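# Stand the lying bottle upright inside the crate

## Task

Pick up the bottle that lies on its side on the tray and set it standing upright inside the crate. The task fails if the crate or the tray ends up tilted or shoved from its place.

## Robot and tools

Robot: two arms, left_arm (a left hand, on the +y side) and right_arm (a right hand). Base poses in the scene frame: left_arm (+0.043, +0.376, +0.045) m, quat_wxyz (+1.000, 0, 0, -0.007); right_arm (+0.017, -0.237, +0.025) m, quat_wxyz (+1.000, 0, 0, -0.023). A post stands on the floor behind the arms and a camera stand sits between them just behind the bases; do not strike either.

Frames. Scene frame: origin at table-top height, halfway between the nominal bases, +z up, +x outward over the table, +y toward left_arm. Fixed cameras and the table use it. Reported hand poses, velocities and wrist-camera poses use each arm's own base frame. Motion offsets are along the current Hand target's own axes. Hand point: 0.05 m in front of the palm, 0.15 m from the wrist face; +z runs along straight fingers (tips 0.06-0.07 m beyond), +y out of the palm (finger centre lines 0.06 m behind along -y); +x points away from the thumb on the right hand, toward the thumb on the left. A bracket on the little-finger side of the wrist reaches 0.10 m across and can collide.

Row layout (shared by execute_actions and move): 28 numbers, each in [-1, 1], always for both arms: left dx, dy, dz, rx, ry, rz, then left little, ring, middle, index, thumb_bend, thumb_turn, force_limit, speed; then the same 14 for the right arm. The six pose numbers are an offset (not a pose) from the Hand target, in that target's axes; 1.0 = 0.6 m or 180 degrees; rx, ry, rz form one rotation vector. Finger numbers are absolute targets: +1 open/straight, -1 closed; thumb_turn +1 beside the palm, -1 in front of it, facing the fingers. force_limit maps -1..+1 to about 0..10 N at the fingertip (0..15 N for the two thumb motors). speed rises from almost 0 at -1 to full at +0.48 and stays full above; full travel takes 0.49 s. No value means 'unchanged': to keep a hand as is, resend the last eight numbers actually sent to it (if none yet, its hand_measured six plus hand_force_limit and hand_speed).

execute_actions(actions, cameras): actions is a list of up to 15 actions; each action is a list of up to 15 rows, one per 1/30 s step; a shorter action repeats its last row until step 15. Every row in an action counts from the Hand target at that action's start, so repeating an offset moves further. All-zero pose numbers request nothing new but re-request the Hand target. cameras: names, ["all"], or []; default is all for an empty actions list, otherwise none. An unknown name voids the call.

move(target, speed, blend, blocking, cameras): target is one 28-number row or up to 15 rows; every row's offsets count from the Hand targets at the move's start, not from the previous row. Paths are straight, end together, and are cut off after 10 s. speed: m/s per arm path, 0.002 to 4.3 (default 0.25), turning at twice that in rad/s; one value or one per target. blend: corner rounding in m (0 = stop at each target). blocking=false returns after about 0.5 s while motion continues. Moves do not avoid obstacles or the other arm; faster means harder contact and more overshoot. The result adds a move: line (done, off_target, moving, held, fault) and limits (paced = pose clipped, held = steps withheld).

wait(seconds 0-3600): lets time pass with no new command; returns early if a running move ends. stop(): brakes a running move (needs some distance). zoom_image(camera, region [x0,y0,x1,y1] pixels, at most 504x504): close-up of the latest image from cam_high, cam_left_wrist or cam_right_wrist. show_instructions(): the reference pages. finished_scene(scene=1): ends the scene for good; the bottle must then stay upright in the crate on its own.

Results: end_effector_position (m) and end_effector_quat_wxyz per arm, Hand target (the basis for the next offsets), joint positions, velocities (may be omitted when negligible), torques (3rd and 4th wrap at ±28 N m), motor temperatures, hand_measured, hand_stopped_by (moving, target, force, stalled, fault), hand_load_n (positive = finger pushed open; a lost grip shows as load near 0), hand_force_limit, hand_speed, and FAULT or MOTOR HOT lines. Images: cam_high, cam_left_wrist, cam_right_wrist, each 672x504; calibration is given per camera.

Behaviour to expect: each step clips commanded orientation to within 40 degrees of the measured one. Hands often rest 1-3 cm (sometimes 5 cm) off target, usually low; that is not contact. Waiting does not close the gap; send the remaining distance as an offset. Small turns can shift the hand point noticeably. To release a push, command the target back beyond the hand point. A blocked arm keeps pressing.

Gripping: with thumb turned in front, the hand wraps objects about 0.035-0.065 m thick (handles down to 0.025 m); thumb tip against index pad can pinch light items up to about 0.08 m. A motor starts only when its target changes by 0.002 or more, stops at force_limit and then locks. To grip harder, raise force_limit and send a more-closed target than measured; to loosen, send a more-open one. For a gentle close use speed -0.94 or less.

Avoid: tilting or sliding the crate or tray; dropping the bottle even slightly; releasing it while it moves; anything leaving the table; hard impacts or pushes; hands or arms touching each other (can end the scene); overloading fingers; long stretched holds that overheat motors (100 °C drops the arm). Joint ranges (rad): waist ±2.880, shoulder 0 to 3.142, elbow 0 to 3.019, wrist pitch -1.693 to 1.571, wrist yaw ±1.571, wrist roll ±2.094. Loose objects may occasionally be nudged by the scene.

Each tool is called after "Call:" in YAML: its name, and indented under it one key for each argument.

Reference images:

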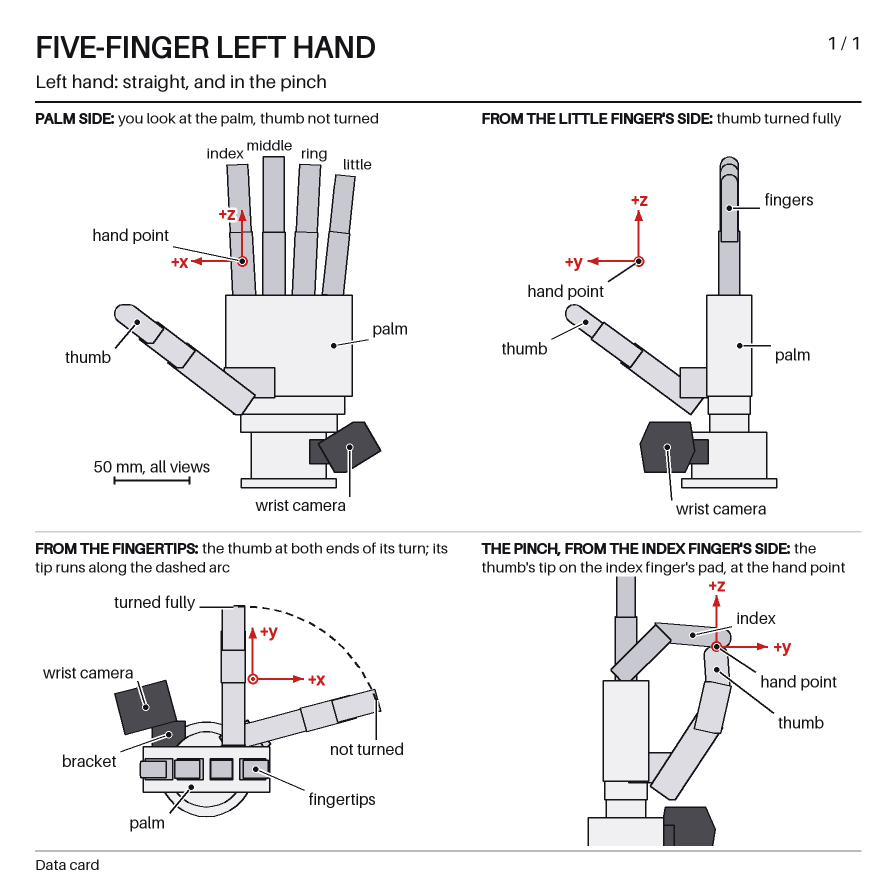

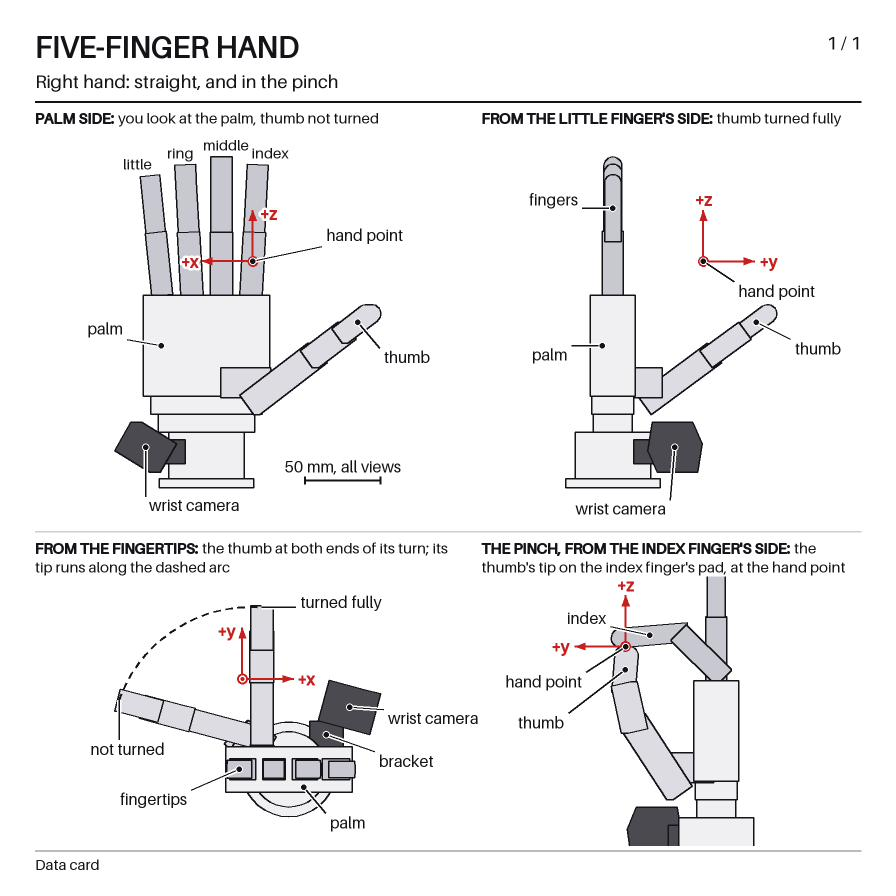

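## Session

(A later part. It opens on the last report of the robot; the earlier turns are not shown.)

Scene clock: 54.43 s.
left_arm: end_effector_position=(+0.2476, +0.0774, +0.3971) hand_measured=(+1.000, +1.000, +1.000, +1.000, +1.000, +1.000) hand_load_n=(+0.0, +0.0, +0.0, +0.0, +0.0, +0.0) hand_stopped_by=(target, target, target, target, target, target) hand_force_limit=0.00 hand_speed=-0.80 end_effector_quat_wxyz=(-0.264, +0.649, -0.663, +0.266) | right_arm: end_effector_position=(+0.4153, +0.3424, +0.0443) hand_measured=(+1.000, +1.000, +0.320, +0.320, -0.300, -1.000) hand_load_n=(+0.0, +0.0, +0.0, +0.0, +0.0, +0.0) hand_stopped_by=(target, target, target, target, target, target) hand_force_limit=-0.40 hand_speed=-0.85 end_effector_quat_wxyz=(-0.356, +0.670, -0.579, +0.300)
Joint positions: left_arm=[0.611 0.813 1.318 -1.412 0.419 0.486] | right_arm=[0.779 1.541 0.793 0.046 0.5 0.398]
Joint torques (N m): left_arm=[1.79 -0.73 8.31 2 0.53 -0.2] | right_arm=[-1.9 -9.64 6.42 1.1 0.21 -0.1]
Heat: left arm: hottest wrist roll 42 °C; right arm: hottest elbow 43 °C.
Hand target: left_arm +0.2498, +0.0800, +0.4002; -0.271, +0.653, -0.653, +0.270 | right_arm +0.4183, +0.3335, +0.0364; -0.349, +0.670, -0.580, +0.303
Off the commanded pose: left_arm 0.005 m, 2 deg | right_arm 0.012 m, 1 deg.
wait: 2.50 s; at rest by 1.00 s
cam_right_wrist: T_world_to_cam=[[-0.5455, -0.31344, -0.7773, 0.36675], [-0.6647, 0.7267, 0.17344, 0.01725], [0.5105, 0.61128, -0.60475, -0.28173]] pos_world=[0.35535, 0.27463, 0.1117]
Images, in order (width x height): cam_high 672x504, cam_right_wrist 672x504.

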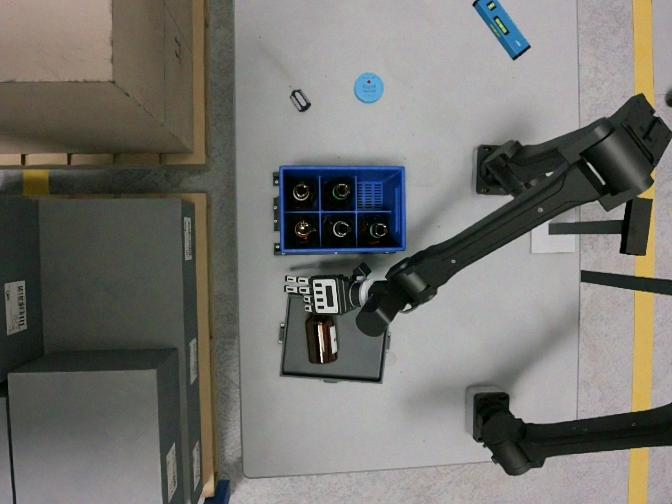

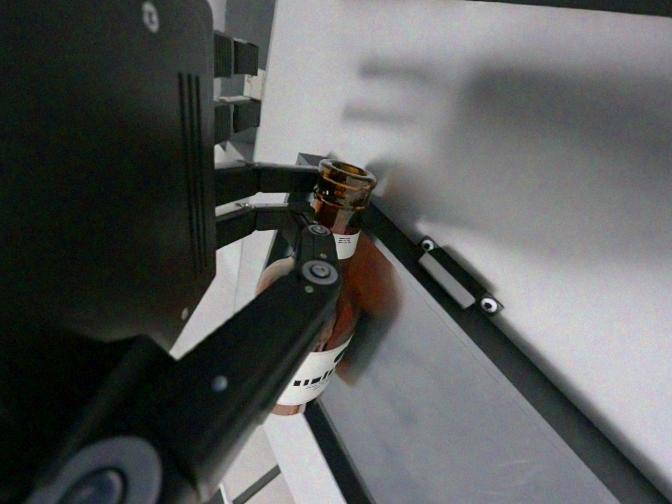

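Call:
move:
  target: [0,0,0,0,0,0,1,1,1,1,1,1,0,-0.8,0,0,0,0,0,0,1,1,0.6,0.6,1,-1,-0.4,-0.3]

Call:
move:
  target: [0,0,0,0,0,0,1,1,1,1,1,1,0,-0.8,0,0.0191,0.0134,0,0,0,1,1,0.6,0.6,1,-1,-0.4,-0.3]
  speed: 0.06
  cameras: ["cam_right_wrist"]

Call:
zoom_image:
  camera: "cam_right_wrist"
  region: [200, 100, 480, 380]

Scene clock: 56.70 s.
left_arm: end_effector_position=(+0.2476, +0.0774, +0.3971) hand_measured=(+1.000, +1.000, +1.000, +1.000, +1.000, +1.000) hand_load_n=(+0.0, +0.0, +0.0, +0.0, +0.0, +0.0) hand_stopped_by=(target, target, target, target, target, target) hand_force_limit=0.00 hand_speed=-0.80 end_effector_quat_wxyz=(-0.264, +0.649, -0.663, +0.266) | right_arm: end_effector_position=(+0.4153, +0.3423, +0.0443) hand_measured=(+1.000, +1.000, +0.600, +0.600, +1.000, -1.000) hand_load_n=(+0.0, +0.0, +0.0, +0.0, +0.0, +0.0) hand_stopped_by=(target, target, target, target, target, target) hand_force_limit=-0.40 hand_speed=-0.30 end_effector_quat_wxyz=(-0.356, +0.670, -0.579, +0.300)
Joint positions: left_arm=[0.611 0.813 1.318 -1.412 0.419 0.486] | right_arm=[0.779 1.541 0.793 0.046 0.5 0.397]
Joint torques (N m): left_arm=[2.32 -0.62 8.23 2.32 0.52 -0.24] | right_arm=[-1.85 -9.52 6.43 1.09 0.2 -0.09]
Heat: left arm: hottest wrist roll 41 °C; right arm: hottest elbow 43 °C.
Hand target: left_arm +0.2498, +0.0800, +0.4002; -0.271, +0.653, -0.653, +0.270 | right_arm +0.4183, +0.3335, +0.0364; -0.349, +0.670, -0.580, +0.303
Off the commanded pose: left_arm 0.005 m, 2 deg | right_arm 0.012 m, 1 deg.
move: done

Scene clock: 57.43 s.
left_arm: end_effector_position=(+0.2476, +0.0774, +0.3971) hand_measured=(+1.000, +1.000, +1.000, +1.000, +1.000, +1.000) hand_load_n=(+0.5, +0.0, +0.0, +0.0, +0.0, +0.0) hand_stopped_by=(target, target, target, target, target, target) hand_force_limit=0.00 hand_speed=-0.80 end_effector_quat_wxyz=(-0.264, +0.649, -0.663, +0.266) | right_arm: end_effector_position=(+0.4174, +0.3445, +0.0363) hand_measured=(+1.000, +1.000, +0.600, +0.600, +1.000, -1.000) hand_load_n=(+0.0, -0.5, +0.0, +0.0, +0.0, +0.0) hand_stopped_by=(target, target, target, target, target, target) hand_force_limit=-0.40 hand_speed=-0.30 end_effector_quat_wxyz=(-0.362, +0.667, -0.578, +0.300)
Joint positions: left_arm=[0.611 0.813 1.318 -1.412 0.419 0.486] | right_arm=[0.779 1.564 0.785 0.09 0.499 0.397]
Joint torques (N m): left_arm=[1.38 0.09 8.05 2.36 0.5 -0.27] | right_arm=[-1.9 -9.17 5.93 0.98 0.2 -0.1]
Heat: left arm: hottest wrist roll 41 °C; right arm: hottest elbow 43 °C.
Hand target: left_arm +0.2498, +0.0800, +0.4002; -0.271, +0.653, -0.653, +0.270 | right_arm +0.4183, +0.3337, +0.0224; -0.349, +0.670, -0.580, +0.303
Off the commanded pose: left_arm 0.005 m, 2 deg | right_arm 0.018 m, 2 deg.
move: off_target (right_arm)
cam_right_wrist: T_world_to_cam=[[-0.53869, -0.30717, -0.78451, 0.35765], [-0.66656, 0.7249, 0.17386, 0.01984], [0.51529, 0.61658, -0.59524, -0.29318]] pos_world=[0.35696, 0.27624, 0.10262]

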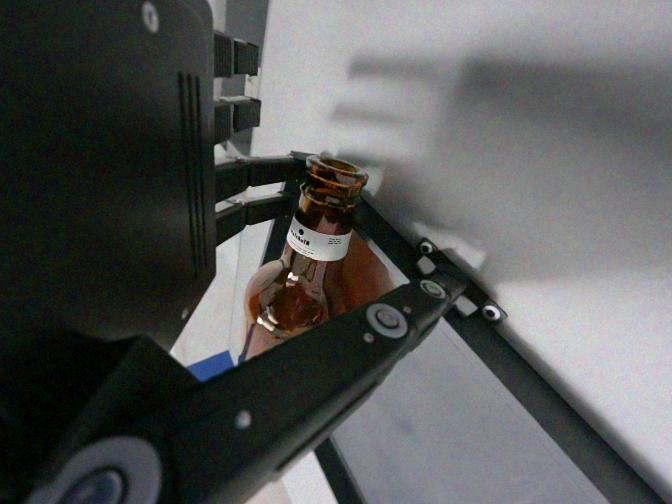

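Scaled by 1.800 from the camera's image (finer frame: 960x720).

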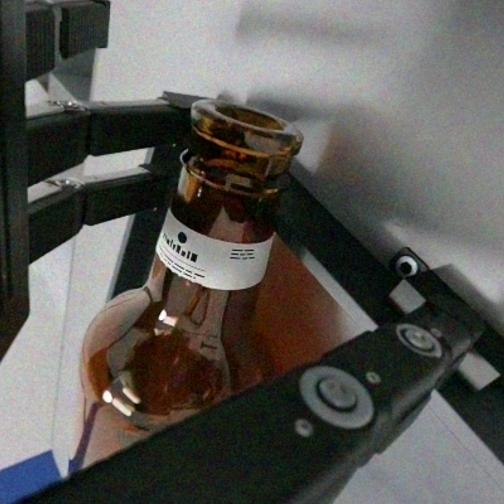

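Call:
move:
  target:
    - [0,0,0,0,0,0,1,1,1,1,1,1,0,-0.8,0,-0.0172,-0.012,0,0,0,1,1,0.6,0.6,0.6,-1,-0.4,-0.3]
    - [0,0,0,0,0,0,1,1,1,1,1,1,0,-0.8,-0.0167,-0.0232,-0.0035,0,0,0,1,1,0.6,0.6,0.6,-1,-0.4,-0.3]
    - [0,0,0,0,0,0,1,1,1,1,1,1,0,-0.8,-0.0167,-0.0048,0.0093,0,0,0,1,1,0.6,0.6,0.6,-1,-0.4,-0.3]
  speed: 0.06
  cameras: ["cam_right_wrist"]

Call:
zoom_image:
  camera: "cam_right_wrist"
  region: [200, 100, 480, 380]

Scene clock: 60.20 s.
left_arm: end_effector_position=(+0.2476, +0.0774, +0.3971) hand_measured=(+1.000, +1.000, +1.000, +1.000, +1.000, +1.000) hand_load_n=(+0.0, +0.0, +0.0, +0.0, +0.0, +0.0) hand_stopped_by=(target, target, target, target, target, target) hand_force_limit=0.00 hand_speed=-0.80 end_effector_quat_wxyz=(-0.264, +0.649, -0.663, +0.266) | right_arm: end_effector_position=(+0.4187, +0.3433, +0.0350) hand_measured=(+1.000, +1.000, +0.600, +0.600, +0.600, -1.000) hand_load_n=(+0.0, +0.0, +0.0, +0.0, +0.0, +0.0) hand_stopped_by=(target, target, target, target, target, target) hand_force_limit=-0.40 hand_speed=-0.30 end_effector_quat_wxyz=(-0.360, +0.665, -0.579, +0.304)
Joint positions: left_arm=[0.611 0.813 1.318 -1.412 0.419 0.486] | right_arm=[0.779 1.568 0.785 0.094 0.509 0.397]
Joint torques (N m): left_arm=[1.96 0.32 8.28 2.39 0.48 -0.28] | right_arm=[-1.08 -7.41 8.13 0.69 0.16 -0.02]
Heat: left arm: hottest wrist roll 41 °C; right arm: hottest elbow 43 °C.
Hand target: left_arm +0.2498, +0.0800, +0.4002; -0.271, +0.653, -0.653, +0.270 | right_arm +0.4230, +0.3445, +0.0216; -0.349, +0.670, -0.580, +0.303
Off the commanded pose: left_arm 0.005 m, 2 deg | right_arm 0.014 m, 1 deg.
move: off_target (right_arm)
cam_right_wrist: T_world_to_cam=[[-0.53782, -0.30686, -0.78523, 0.35642], [-0.6621, 0.73032, 0.16808, 0.01828], [0.52189, 0.6103, -0.59596, -0.29446]] pos_world=[0.35747, 0.27573, 0.10131]

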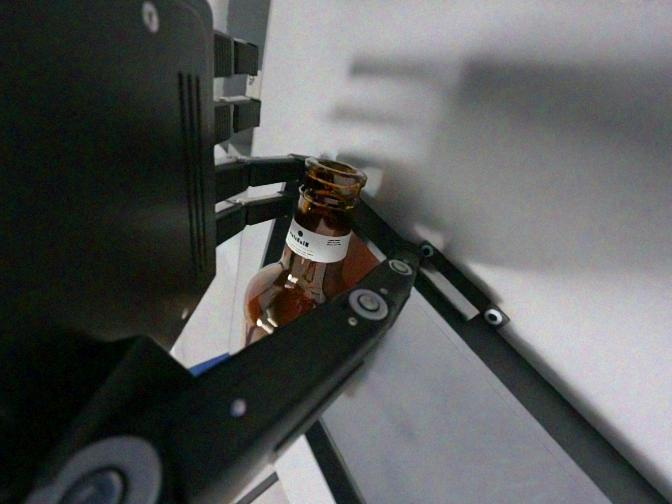

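Scaled by 1.800 from the camera's image (finer frame: 960x720).

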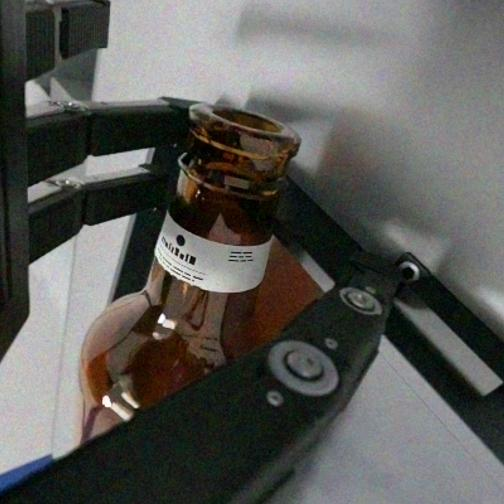

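Call:
wait:
  seconds: 0.1
  cameras: ["cam_high"]

Call:
zoom_image:
  camera: "cam_high"
  region: [340, 220, 460, 310]

Call:
zoom_image:
  camera: "cam_high"
  region: [270, 265, 350, 325]

Scene clock: 62.50 s.
left_arm: end_effector_position=(+0.2476, +0.0774, +0.3971) hand_measured=(+1.000, +1.000, +1.000, +1.000, +1.000, +1.000) hand_load_n=(+0.0, +0.0, +0.0, +0.0, +0.0, +0.0) hand_stopped_by=(target, target, target, target, target, target) hand_force_limit=0.00 hand_speed=-0.80 end_effector_quat_wxyz=(-0.264, +0.649, -0.663, +0.266) | right_arm: end_effector_position=(+0.4187, +0.3433, +0.0350) hand_measured=(+1.000, +1.000, +0.600, +0.600, +0.600, -1.000) hand_load_n=(+0.0, +0.0, +0.0, +0.0, +0.0, +0.0) hand_stopped_by=(target, target, target, target, target, target) hand_force_limit=-0.40 hand_speed=-0.30 end_effector_quat_wxyz=(-0.360, +0.665, -0.579, +0.304)
Joint positions: left_arm=[0.611 0.813 1.318 -1.412 0.419 0.486] | right_arm=[0.779 1.568 0.785 0.094 0.509 0.397]
Joint torques (N m): left_arm=[1.44 -0.15 8.24 2.43 0.49 -0.32] | right_arm=[-1.08 -7.47 8.14 0.69 0.15 -0.02]
Heat: left arm: hottest wrist roll 41 °C; right arm: hottest elbow 43 °C.
Hand target: left_arm +0.2498, +0.0800, +0.4002; -0.271, +0.653, -0.653, +0.270 | right_arm +0.4230, +0.3445, +0.0216; -0.349, +0.670, -0.580, +0.303
Off the commanded pose: left_arm 0.005 m, 2 deg | right_arm 0.014 m, 1 deg.
wait: 0.10 s; at rest from the start

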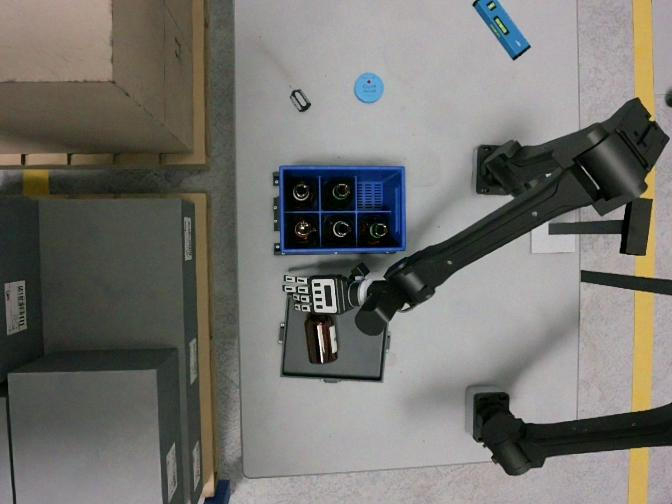

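Scaled by 4.200 from the camera's image (finer frame: 960x720).

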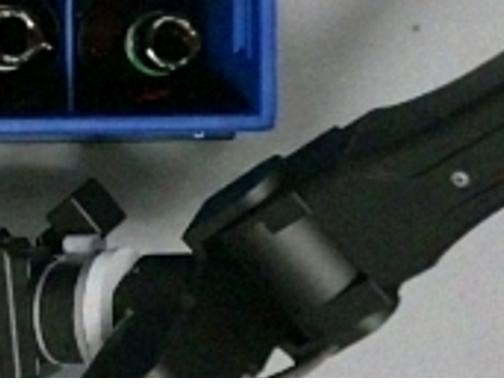

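Scaled by 6.300 from the camera's image (finer frame: 960x720).

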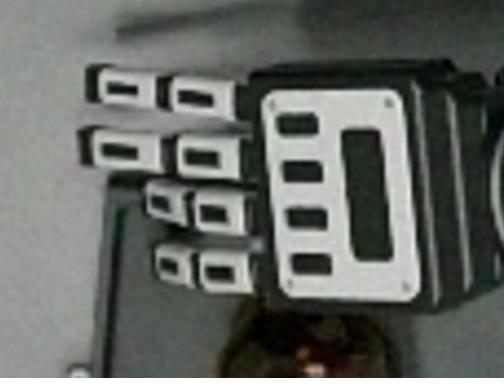

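Call:
move:
  target: [0,0,0,0,0,0,1,1,1,1,1,1,0,-0.8,0,-0.0341,-0.0239,0,0,0,1,1,0.6,0.6,0.6,-1,-0.4,-0.3]
  speed: 0.08
  cameras: ["cam_high","cam_right_wrist"]

Scene clock: 64.53 s.
left_arm: end_effector_position=(+0.2476, +0.0774, +0.3971) hand_measured=(+1.000, +1.000, +1.000, +1.000, +1.000, +1.000) hand_load_n=(+0.0, +0.0, +0.0, +0.0, +0.0, +0.0) hand_stopped_by=(target, target, target, target, target, target) hand_force_limit=0.00 hand_speed=-0.80 end_effector_quat_wxyz=(-0.264, +0.649, -0.663, +0.266) | right_arm: end_effector_position=(+0.4129, +0.3387, +0.0359) hand_measured=(+1.000, +1.000, +0.600, +0.600, +0.600, -1.000) hand_load_n=(+0.0, +0.0, +1.5, +0.0, +0.0, +0.0) hand_stopped_by=(target, target, target, target, target, target) hand_force_limit=-0.40 hand_speed=-0.30 end_effector_quat_wxyz=(-0.344, +0.674, -0.580, +0.301)
Joint positions: left_arm=[0.611 0.813 1.318 -1.412 0.419 0.486] | right_arm=[0.779 1.552 0.792 0.033 0.505 0.397]
Joint torques (N m): left_arm=[2.2 -0.26 8.06 2.25 0.53 -0.25] | right_arm=[-1.03 -10.34 9.43 0.06 0.35 -0.02]
Heat: left arm: hottest wrist roll 41 °C; right arm: hottest elbow 43 °C.
Hand target: left_arm +0.2498, +0.0800, +0.4002; -0.271, +0.653, -0.653, +0.270 | right_arm +0.4229, +0.3444, +0.0465; -0.349, +0.670, -0.580, +0.303
Off the commanded pose: left_arm 0.005 m, 2 deg | right_arm 0.016 m, 1 deg.
move: off_target (right_arm)
cam_right_wrist: T_world_to_cam=[[-0.55863, -0.32714, -0.76218, 0.36723], [-0.65944, 0.73254, 0.1689, 0.01582], [0.50307, 0.59696, -0.62495, -0.27482]] pos_world=[0.35383, 0.2726, 0.10547]

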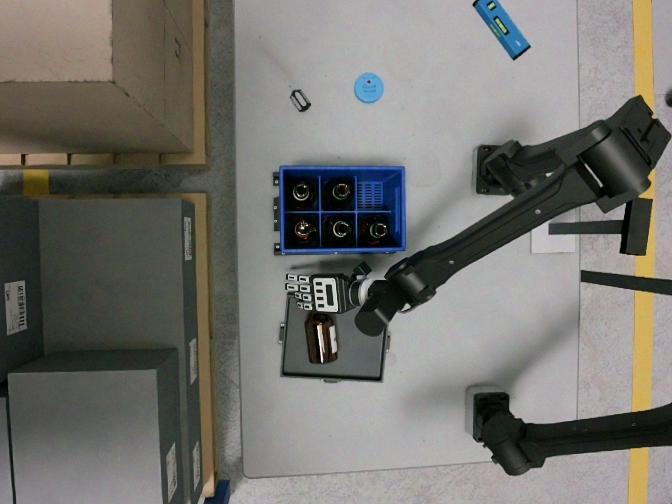

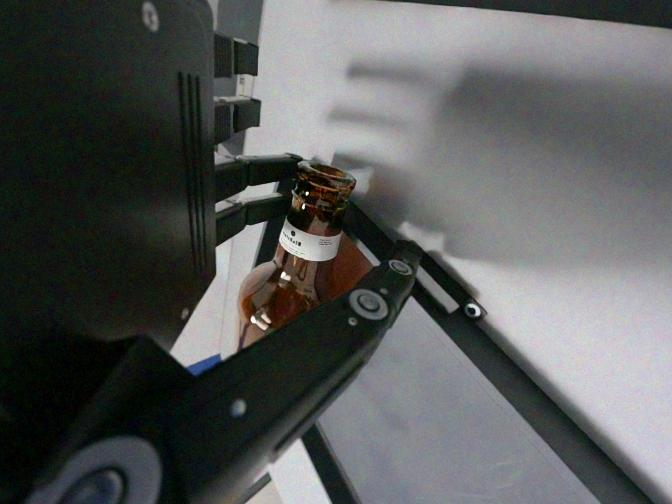

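Call:
move:
  target: [0,0,0,0,0,0,1,1,1,1,1,1,0,-0.8,0,-0.0205,-0.0143,0,0,0,1,1,0.6,0.6,0.6,-1,-0.4,-0.3]
  speed: 0.08
  cameras: ["cam_high","cam_right_wrist"]

Call:
zoom_image:
  camera: "cam_high"
  region: [260, 240, 420, 390]

Scene clock: 68.63 s.
left_arm: end_effector_position=(+0.2476, +0.0774, +0.3971) hand_measured=(+1.000, +1.000, +1.000, +1.000, +1.000, +1.000) hand_load_n=(+0.0, +0.0, +0.0, +0.0, +0.0, +0.0) hand_stopped_by=(target, target, target, target, target, target) hand_force_limit=0.00 hand_speed=-0.80 end_effector_quat_wxyz=(-0.264, +0.649, -0.663, +0.266) | right_arm: end_effector_position=(+0.4064, +0.3322, +0.0389) hand_measured=(+1.000, +1.000, +0.600, +0.600, +0.600, -1.000) hand_load_n=(+0.0, +0.0, +0.0, -0.5, +0.0, +0.0) hand_stopped_by=(target, target, target, target, target, target) hand_force_limit=-0.40 hand_speed=-0.30 end_effector_quat_wxyz=(-0.331, +0.681, -0.580, +0.300)
Joint positions: left_arm=[0.611 0.813 1.318 -1.412 0.419 0.486] | right_arm=[0.779 1.529 0.793 -0.022 0.505 0.397]
Joint torques (N m): left_arm=[1.55 0.15 8.27 2.25 0.54 -0.21] | right_arm=[-0.91 -10.93 10.48 0.39 0.37 -0.03]
Heat: left arm: hottest wrist roll 41 °C; right arm: hottest elbow 43 °C.
Hand target: left_arm +0.2498, +0.0800, +0.4002; -0.271, +0.653, -0.653, +0.270 | right_arm +0.4229, +0.3445, +0.0615; -0.349, +0.670, -0.580, +0.303
Off the commanded pose: left_arm 0.005 m, 2 deg | right_arm 0.031 m, 2 deg.
move: off_target (right_arm)
cam_right_wrist: T_world_to_cam=[[-0.57497, -0.34325, -0.74269, 0.3751], [-0.65578, 0.73614, 0.16747, 0.01313], [0.48924, 0.58333, -0.64836, -0.25471]] pos_world=[0.3489, 0.26767, 0.11124]

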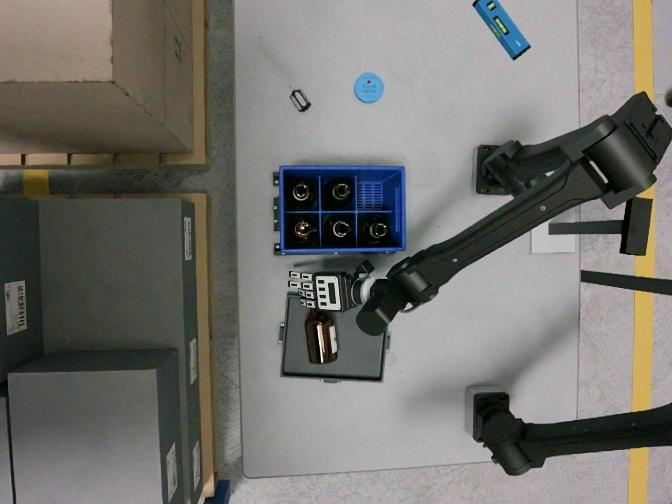

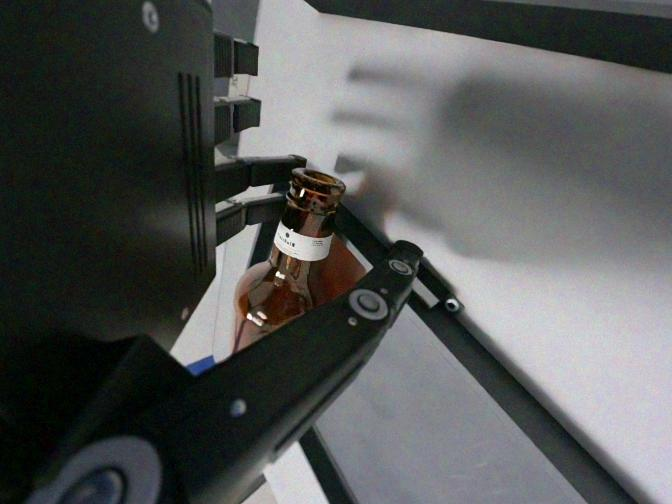

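Scaled by 3.150 from the camera's image (finer frame: 960x720).

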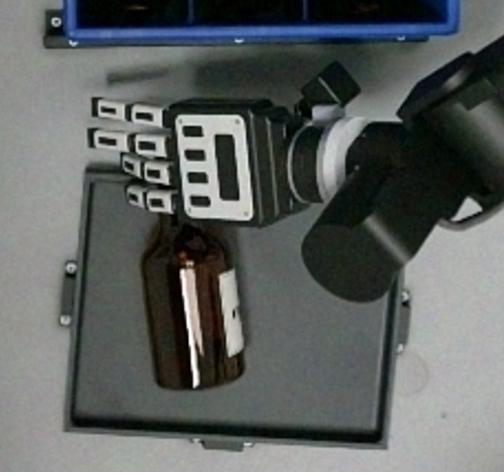

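Call:
execute_actions:
  actions:
    - [[0,0,0,0,0,0,1,1,1,1,1,1,0,-0.8,0,0,0,0,0,0,1,1,0.6,0.6,0.6,-1,-0.4,-0.3]]
  cameras: []

Scene clock: 69.67 s.
left_arm: end_effector_position=(+0.2476, +0.0774, +0.3971) hand_measured=(+1.000, +1.000, +1.000, +1.000, +1.000, +1.000) hand_load_n=(+0.0, +0.0, +0.0, +0.0, +0.0, +0.0) hand_stopped_by=(target, target, target, target, target, target) hand_force_limit=0.00 hand_speed=-0.80 end_effector_quat_wxyz=(-0.264, +0.649, -0.663, +0.266) | right_arm: end_effector_position=(+0.4063, +0.3322, +0.0388) hand_measured=(+1.000, +1.000, +0.600, +0.600, +0.600, -1.000) hand_load_n=(+0.0, +0.0, +0.0, +0.0, +0.0, +0.0) hand_stopped_by=(target, target, target, target, target, target) hand_force_limit=-0.40 hand_speed=-0.30 end_effector_quat_wxyz=(-0.331, +0.681, -0.580, +0.300)
Joint positions: left_arm=[0.611 0.813 1.318 -1.412 0.419 0.486] | right_arm=[0.779 1.529 0.793 -0.022 0.505 0.397]
Joint torques (N m): left_arm=[1.79 0.03 8.16 2.5 0.51 -0.24] | right_arm=[-0.97 -10.93 10.5 0.4 0.36 -0.02]
Heat: left arm: hottest wrist roll 41 °C; right arm: hottest elbow 44 °C.
Hand target: left_arm +0.2498, +0.0800, +0.4002; -0.271, +0.653, -0.653, +0.270 | right_arm +0.4229, +0.3445, +0.0615; -0.349, +0.670, -0.580, +0.303
Off the commanded pose: left_arm 0.005 m, 2 deg | right_arm 0.031 m, 3 deg.

Call:
move:
  target: [0,0,0,0,0,0,1,1,1,1,1,1,0,-0.8,0,-0.0546,-0.0382,0,0,0,1,1,0.6,0.6,0.6,-1,-0.4,-0.3]
  speed: 0.06
  cameras: ["cam_right_wrist"]

Scene clock: 71.23 s.
left_arm: end_effector_position=(+0.2476, +0.0774, +0.3971) hand_measured=(+1.000, +1.000, +1.000, +1.000, +1.000, +1.000) hand_load_n=(+0.0, +0.0, +0.0, +0.0, +0.0, +0.0) hand_stopped_by=(target, target, target, target, target, target) hand_force_limit=0.00 hand_speed=-0.80 end_effector_quat_wxyz=(-0.264, +0.649, -0.663, +0.266) | right_arm: end_effector_position=(+0.4067, +0.3325, +0.0770) hand_measured=(+1.000, +1.000, +0.600, +0.600, +0.600, -1.000) hand_load_n=(-0.5, +0.0, +0.0, +0.0, +0.0, +0.0) hand_stopped_by=(target, target, target, target, target, target) hand_force_limit=-0.40 hand_speed=-0.30 end_effector_quat_wxyz=(-0.330, +0.682, -0.580, +0.300)
Joint positions: left_arm=[0.611 0.813 1.318 -1.412 0.419 0.486] | right_arm=[0.779 1.456 0.84 -0.143 0.505 0.397]
Joint torques (N m): left_arm=[1.61 -0.44 8.29 2.39 0.5 -0.23] | right_arm=[-1.08 -10.46 11.36 0.47 0.36 -0.01]
Heat: left arm: hottest wrist roll 41 °C; right arm: hottest elbow 44 °C.
Hand target: left_arm +0.2498, +0.0800, +0.4002; -0.271, +0.653, -0.653, +0.270 | right_arm +0.4228, +0.3445, +0.1015; -0.349, +0.670, -0.580, +0.303
Off the commanded pose: left_arm 0.005 m, 2 deg | right_arm 0.032 m, 3 deg.
move: off_target (right_arm)
cam_right_wrist: T_world_to_cam=[[-0.57576, -0.3441, -0.74168, 0.40419], [-0.65562, 0.73631, 0.16734, 0.00662], [0.48852, 0.58261, -0.64954, -0.22975]] pos_world=[0.3493, 0.26807, 0.14944]

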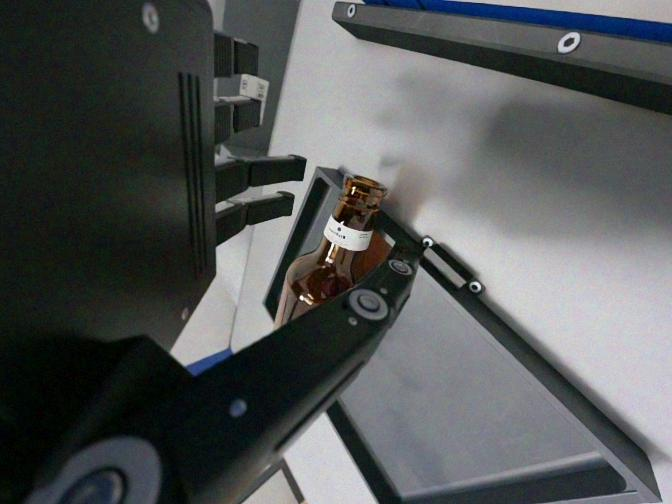

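Call:
zoom_image:
  camera: "cam_right_wrist"
  region: [230, 120, 510, 330]

Scaled by 1.800 from the camera's image (finer frame: 960x720).

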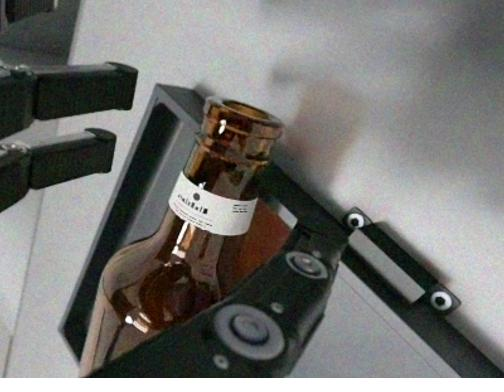

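Call:
move:
  target: [0,0,0,0,0,0,1,1,1,1,1,1,0,-0.8,-0.024,0.0218,-0.159,0,0,0,1,1,0.6,0.6,0.6,-1,-0.4,-0.3]
  speed: 0.15
  cameras: ["cam_right_wrist","cam_high"]

Call:
zoom_image:
  camera: "cam_high"
  region: [260, 260, 400, 390]

Call:
zoom_image:
  camera: "cam_right_wrist"
  region: [240, 40, 520, 320]

Scene clock: 73.60 s.
left_arm: end_effector_position=(+0.2476, +0.0774, +0.3971) hand_measured=(+1.000, +1.000, +1.000, +1.000, +1.000, +1.000) hand_load_n=(+0.0, +0.0, +0.0, +0.0, +0.0, +0.0) hand_stopped_by=(target, target, target, target, target, target) hand_force_limit=0.00 hand_speed=-0.80 end_effector_quat_wxyz=(-0.264, +0.649, -0.663, +0.266) | right_arm: end_effector_position=(+0.3424, +0.3431, +0.1464) hand_measured=(+1.000, +1.000, +0.600, +0.600, +0.600, -1.000) hand_load_n=(+0.0, -0.5, +0.0, +0.0, +0.0, +0.0) hand_stopped_by=(target, target, target, target, target, target) hand_force_limit=-0.40 hand_speed=-0.30 end_effector_quat_wxyz=(-0.349, +0.668, -0.581, +0.307)
Joint positions: left_arm=[0.611 0.813 1.318 -1.412 0.419 0.486] | right_arm=[0.929 1.252 0.84 -0.368 0.628 0.52]
Joint torques (N m): left_arm=[1.9 -0.44 8.17 2.45 0.46 -0.24] | right_arm=[0.73 -7.77 8.38 0.36 0.45 0.12]
Heat: left arm: hottest wrist roll 41 °C; right arm: hottest elbow 44 °C.
Hand target: left_arm +0.2498, +0.0800, +0.4002; -0.271, +0.653, -0.653, +0.270 | right_arm +0.3359, +0.3465, +0.1452; -0.349, +0.671, -0.580, +0.303
Off the commanded pose: left_arm 0.005 m, 2 deg | right_arm 0.008 m, 0 deg.
move: done
cam_right_wrist: T_world_to_cam=[[-0.55053, -0.31751, -0.77207, 0.40889], [-0.65378, 0.73908, 0.16224, -0.05572], [0.51911, 0.59409, -0.61447, -0.17893]] pos_world=[0.28157, 0.2773, 0.21478]
Images, in order (width x height): cam_high 672x504, cam_right_wrist 672x504.

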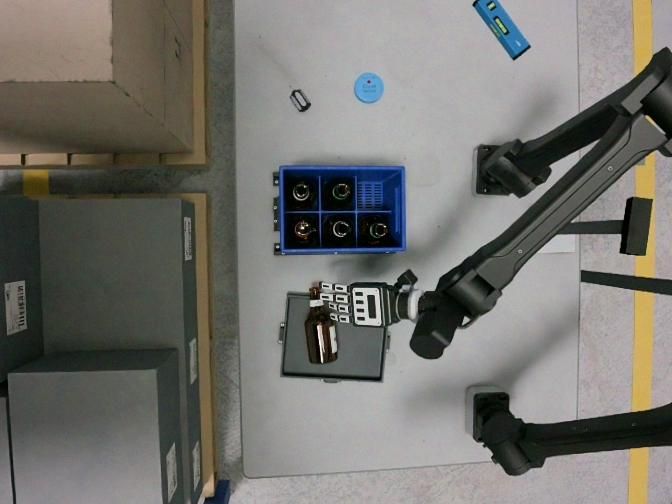

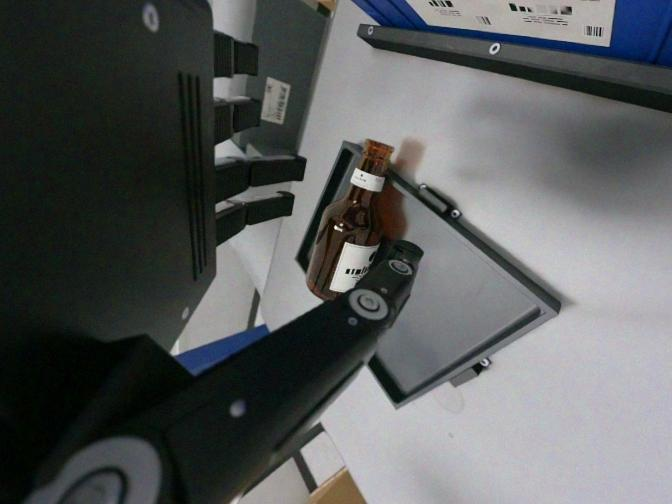

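Scaled by 3.600 from the camera's image (finer frame: 960x720).

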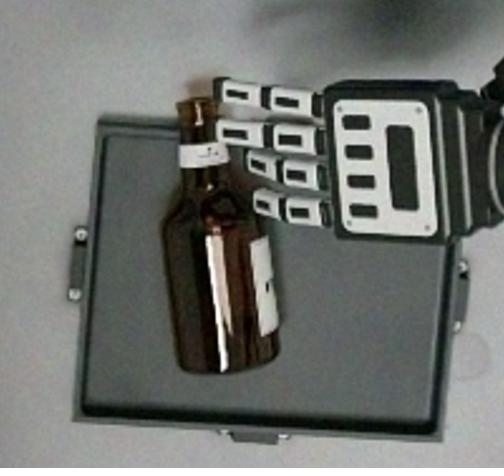

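Scaled by 1.800 from the camera's image (finer frame: 960x720).

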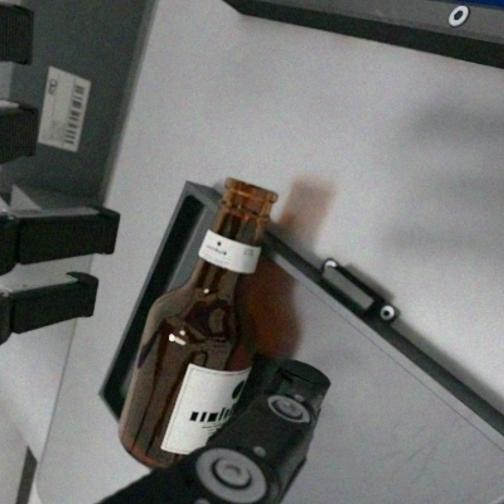

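Call:
move:
  target:
    - [0,0,0,0,0,0,1,1,1,1,1,1,0,-0.8,0.0188,-0.0025,0.1636,0,0,0,1,1,0.6,0.6,0.6,-1,-0.4,-0.3]
    - [0,0,0,0,0,0,1,1,1,1,1,1,0,-0.8,0.0192,0.0894,0.2297,0,0,0,1,1,0.6,0.6,0.6,-1,-0.4,-0.3]
  speed: [0.12,0.06]
  cameras: ["cam_right_wrist","cam_high"]

Call:
zoom_image:
  camera: "cam_high"
  region: [260, 260, 400, 390]

Call:
zoom_image:
  camera: "cam_right_wrist"
  region: [200, 120, 480, 400]

Scene clock: 84.13 s.
left_arm: end_effector_position=(+0.2476, +0.0774, +0.3971) hand_measured=(+1.000, +1.000, +1.000, +1.000, +1.000, +1.000) hand_load_n=(+0.0, +0.0, +0.0, +0.0, -0.5, +0.0) hand_stopped_by=(target, target, target, target, target, target) hand_force_limit=0.00 hand_speed=-0.80 end_effector_quat_wxyz=(-0.264, +0.649, -0.663, +0.266) | right_arm: end_effector_position=(+0.4176, +0.3577, +0.0365) hand_measured=(+1.000, +1.000, +0.600, +0.600, +0.600, -1.000) hand_load_n=(+0.0, +0.0, +0.0, +0.0, +0.5, +0.0) hand_stopped_by=(target, target, target, target, target, target) hand_force_limit=-0.40 hand_speed=-0.30 end_effector_quat_wxyz=(-0.362, +0.667, -0.579, +0.299)
Joint positions: left_arm=[0.611 0.813 1.318 -1.412 0.419 0.486] | right_arm=[0.8 1.584 0.813 0.073 0.514 0.414]
Joint torques (N m): left_arm=[2.14 -0.73 8.03 2.37 0.49 -0.21] | right_arm=[-1.85 -9.35 6.05 1.09 0.26 -0.11]
Heat: left arm: hottest wrist roll 41 °C; right arm: hottest elbow 43 °C.
Hand target: left_arm +0.2498, +0.0800, +0.4002; -0.271, +0.653, -0.653, +0.270 | right_arm +0.4191, +0.3468, +0.0225; -0.349, +0.670, -0.580, +0.303
Off the commanded pose: left_arm 0.005 m, 2 deg | right_arm 0.018 m, 2 deg.
move: off_target (right_arm)
cam_right_wrist: T_world_to_cam=[[-0.53967, -0.30638, -0.78415, 0.362], [-0.66645, 0.72458, 0.17557, 0.01041], [0.51439, 0.61735, -0.59522, -0.30125]] pos_world=[0.35726, 0.28934, 0.10272]
Images, in order (width x height): cam_high 672x504, cam_right_wrist 672x504.

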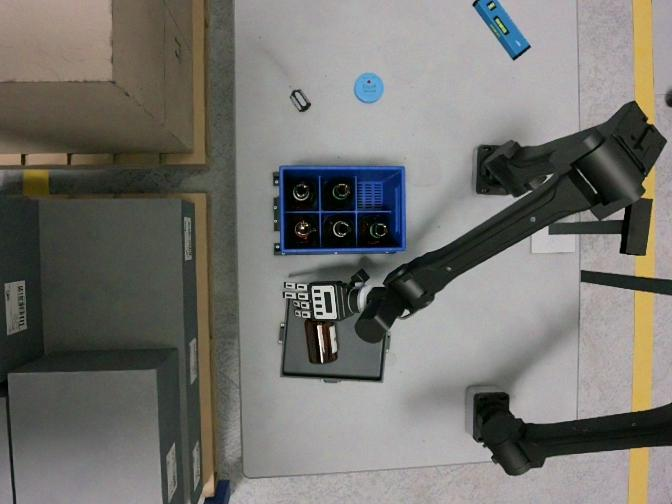

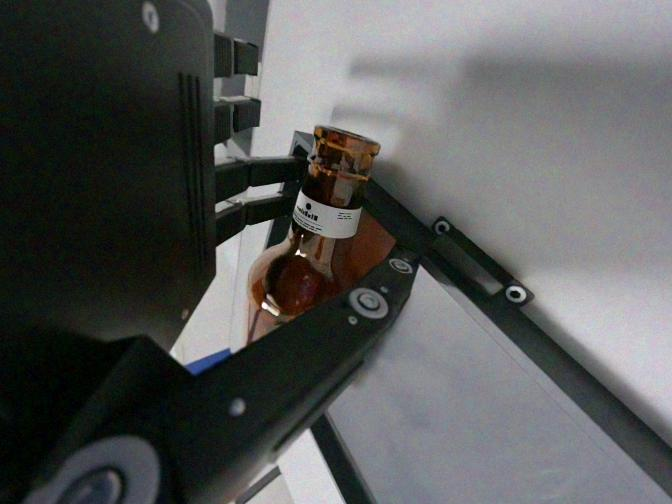

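Scaled by 3.600 from the camera's image (finer frame: 960x720).

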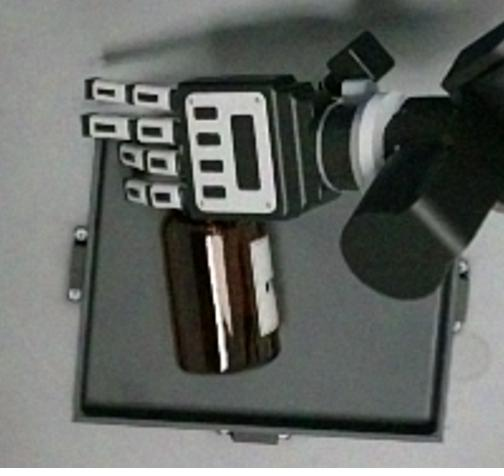

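Scaled by 1.800 from the camera's image (finer frame: 960x720).

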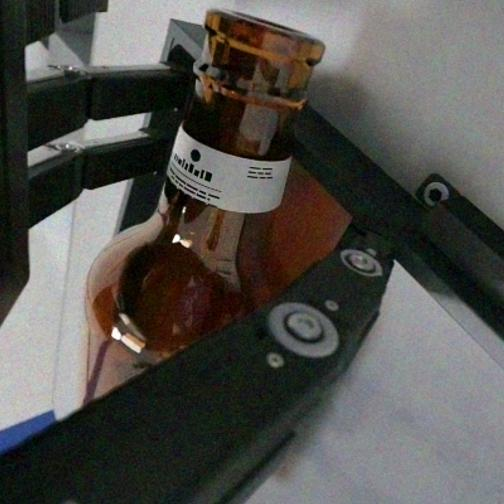

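Call:
move:
  target: [0,0,0,0,0,0,1,1,1,1,1,1,0,-0.8,0,0,0,0,0,0,1,1,-0.1,-0.1,0.0,-1,-0.6,-0.9]
  cameras: ["cam_right_wrist","cam_high"]

Call:
zoom_image:
  camera: "cam_right_wrist"
  region: [200, 120, 480, 400]

Scene clock: 86.90 s.
left_arm: end_effector_position=(+0.2476, +0.0774, +0.3971) hand_measured=(+1.000, +1.000, +1.000, +1.000, +1.000, +1.000) hand_load_n=(+0.0, +0.0, +0.0, +0.0, +0.0, +0.0) hand_stopped_by=(target, target, target, target, target, target) hand_force_limit=0.00 hand_speed=-0.80 end_effector_quat_wxyz=(-0.264, +0.649, -0.663, +0.266) | right_arm: end_effector_position=(+0.4182, +0.3588, +0.0350) hand_measured=(+1.000, +1.000, +0.090, +0.126, +0.310, -1.000) hand_load_n=(+0.0, -0.5, +1.5, +3.0, +3.0, +0.5) hand_stopped_by=(target, target, force, force, force, target) hand_force_limit=-0.60 hand_speed=-0.90 end_effector_quat_wxyz=(-0.363, +0.667, -0.578, +0.299)
Joint positions: left_arm=[0.611 0.813 1.318 -1.412 0.419 0.486] | right_arm=[0.8 1.59 0.813 0.081 0.512 0.414]
Joint torques (N m): left_arm=[1.55 -1.08 8.31 2.35 0.48 -0.28] | right_arm=[-1.73 -9.76 5.98 0.88 0.34 -0.11]
Heat: left arm: hottest wrist roll 41 °C; right arm: hottest elbow 43 °C.
Hand target: left_arm +0.2498, +0.0800, +0.4002; -0.271, +0.653, -0.653, +0.270 | right_arm +0.4191, +0.3467, +0.0224; -0.349, +0.671, -0.580, +0.303
Off the commanded pose: left_arm 0.005 m, 2 deg | right_arm 0.017 m, 2 deg.
move: done
cam_right_wrist: T_world_to_cam=[[-0.53838, -0.30536, -0.78543, 0.36069], [-0.66783, 0.72305, 0.17665, 0.01133], [0.51397, 0.61964, -0.5932, -0.30373]] pos_world=[0.35786, 0.29015, 0.10112]
Images, in order (width x height): cam_high 672x504, cam_right_wrist 672x504.

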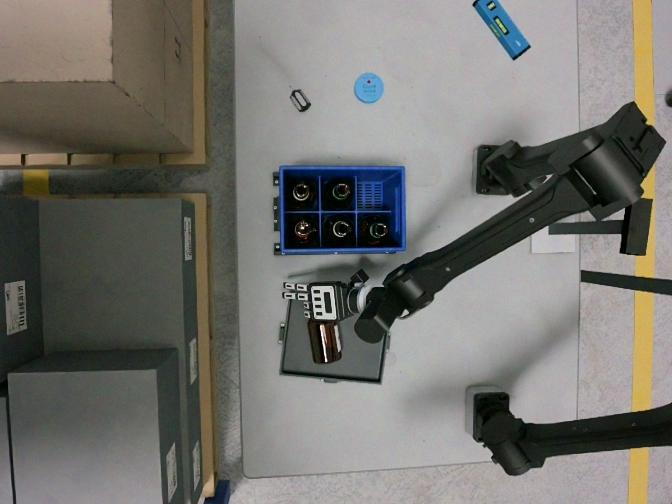

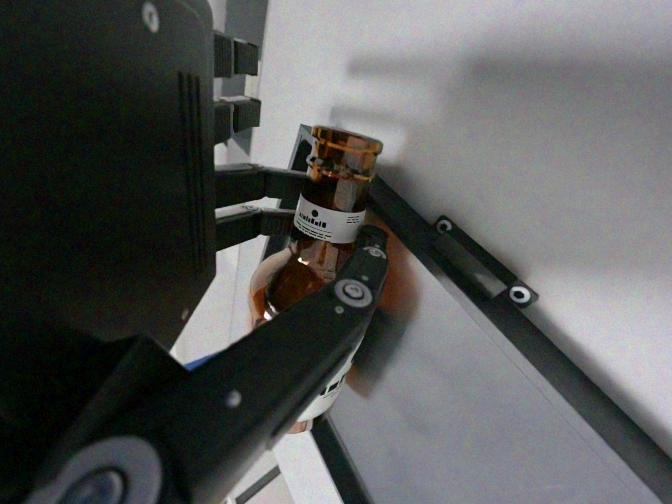

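Scaled by 1.800 from the camera's image (finer frame: 960x720).

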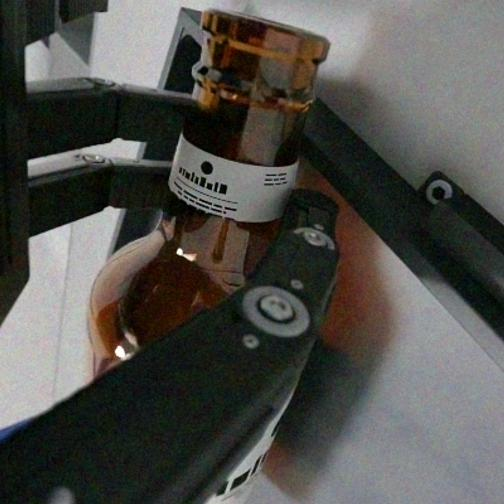

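Call:
move:
  target: [0,0,0,0,0,0,1,1,1,1,1,1,0,-0.8,0,0,0,0,0,0,1,1,-0.4,-0.4,-0.3,-1,0.3,-0.88]
  cameras: []

Scene clock: 87.60 s.
left_arm: end_effector_position=(+0.2476, +0.0774, +0.3971) hand_measured=(+1.000, +1.000, +1.000, +1.000, +1.000, +1.000) hand_load_n=(+0.0, +0.0, +0.0, +0.0, +0.0, +0.0) hand_stopped_by=(target, target, target, target, target, target) hand_force_limit=0.00 hand_speed=-0.80 end_effector_quat_wxyz=(-0.264, +0.649, -0.663, +0.266) | right_arm: end_effector_position=(+0.4183, +0.3590, +0.0349) hand_measured=(+1.000, +1.000, +0.058, +0.096, +0.302, -1.000) hand_load_n=(+0.0, +0.0, +7.5, +6.0, +11.5, +0.5) hand_stopped_by=(target, target, force, force, force, target) hand_force_limit=0.30 hand_speed=-0.88 end_effector_quat_wxyz=(-0.363, +0.667, -0.578, +0.299)
Joint positions: left_arm=[0.611 0.813 1.318 -1.412 0.419 0.486] | right_arm=[0.8 1.591 0.813 0.083 0.512 0.414]
Joint torques (N m): left_arm=[1.26 -0.44 8.23 2.45 0.48 -0.2] | right_arm=[-1.9 -10.05 6 0.75 0.34 -0.1]
Heat: left arm: hottest wrist roll 41 °C; right arm: hottest elbow 43 °C.
Hand target: left_arm +0.2498, +0.0800, +0.4002; -0.271, +0.653, -0.653, +0.270 | right_arm +0.4191, +0.3467, +0.0224; -0.349, +0.671, -0.580, +0.303
Off the commanded pose: left_arm 0.005 m, 2 deg | right_arm 0.018 m, 2 deg.
move: done

Call:
move:
  target: [0,0,0,0,0,0,1,1,1,1,1,1,0,-0.8,0,-0.0956,-0.0669,0,0,0,1,1,-0.4,-0.4,-0.3,-1,0.3,-0.88]
  speed: 0.07
  cameras: ["cam_right_wrist","cam_high"]

Call:
zoom_image:
  camera: "cam_high"
  region: [260, 240, 420, 390]

Scene clock: 89.50 s.
left_arm: end_effector_position=(+0.2476, +0.0774, +0.3971) hand_measured=(+1.000, +1.000, +1.000, +1.000, +1.000, +1.000) hand_load_n=(+0.0, +0.0, +0.0, -0.5, +0.0, +0.0) hand_stopped_by=(target, target, target, target, target, target) hand_force_limit=0.00 hand_speed=-0.80 end_effector_quat_wxyz=(-0.264, +0.649, -0.663, +0.266) | right_arm: end_effector_position=(+0.3965, +0.3362, +0.0619) hand_measured=(+1.000, +1.000, +0.058, +0.094, +0.300, -1.000) hand_load_n=(+0.0, +0.0, +0.5, +2.0, +2.0, +0.5) hand_stopped_by=(target, target, force, force, force, target) hand_force_limit=0.30 hand_speed=-0.88 end_effector_quat_wxyz=(-0.326, +0.686, -0.579, +0.296)
Joint positions: left_arm=[0.611 0.813 1.318 -1.412 0.419 0.486] | right_arm=[0.799 1.474 0.819 -0.122 0.511 0.413]
Joint torques (N m): left_arm=[2.08 0.32 8.35 2.07 0.38 -0.19] | right_arm=[-1.73 -11.16 11.56 0.44 0.45 -0.11]
Heat: left arm: hottest wrist roll 41 °C; right arm: hottest elbow 43 °C.
Hand target: left_arm +0.2498, +0.0800, +0.4002; -0.271, +0.653, -0.653, +0.270 | right_arm +0.4189, +0.3469, +0.0926; -0.349, +0.670, -0.580, +0.303
Off the commanded pose: left_arm 0.005 m, 2 deg | right_arm 0.039 m, 3 deg.
move: off_target (right_arm)
cam_right_wrist: T_world_to_cam=[[-0.58256, -0.35043, -0.73337, 0.3926], [-0.65787, 0.73317, 0.17225, 0.00139], [0.47732, 0.5828, -0.65765, -0.23181]] pos_world=[0.34027, 0.27166, 0.13523]
Images, in order (width x height): cam_high 672x504, cam_right_wrist 672x504.

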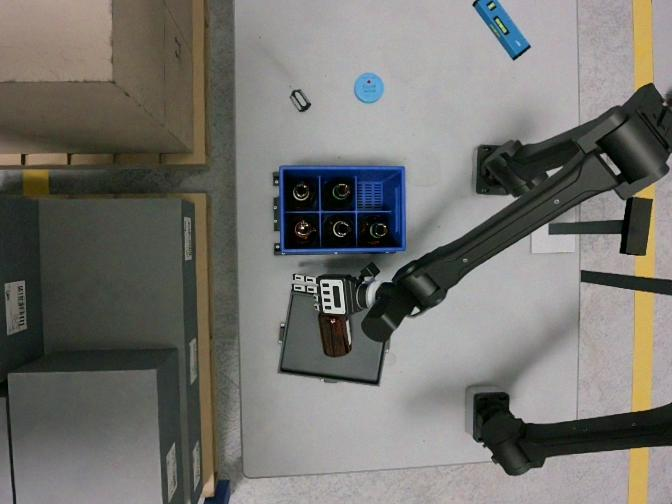

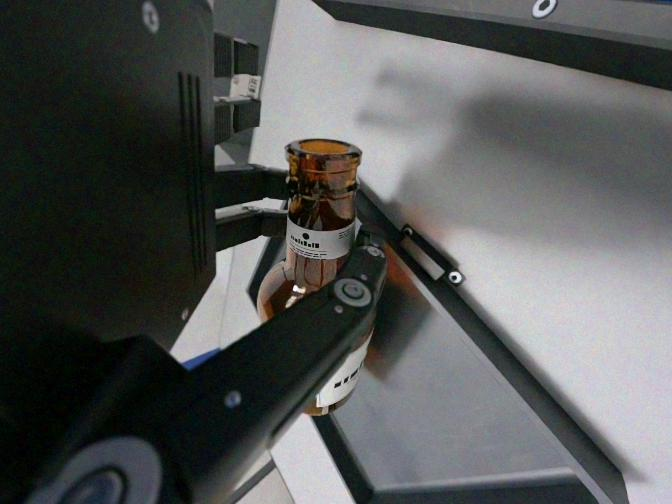

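Scaled by 3.150 from the camera's image (finer frame: 960x720).

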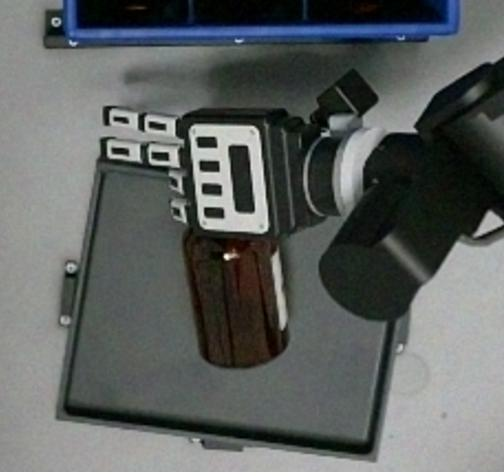

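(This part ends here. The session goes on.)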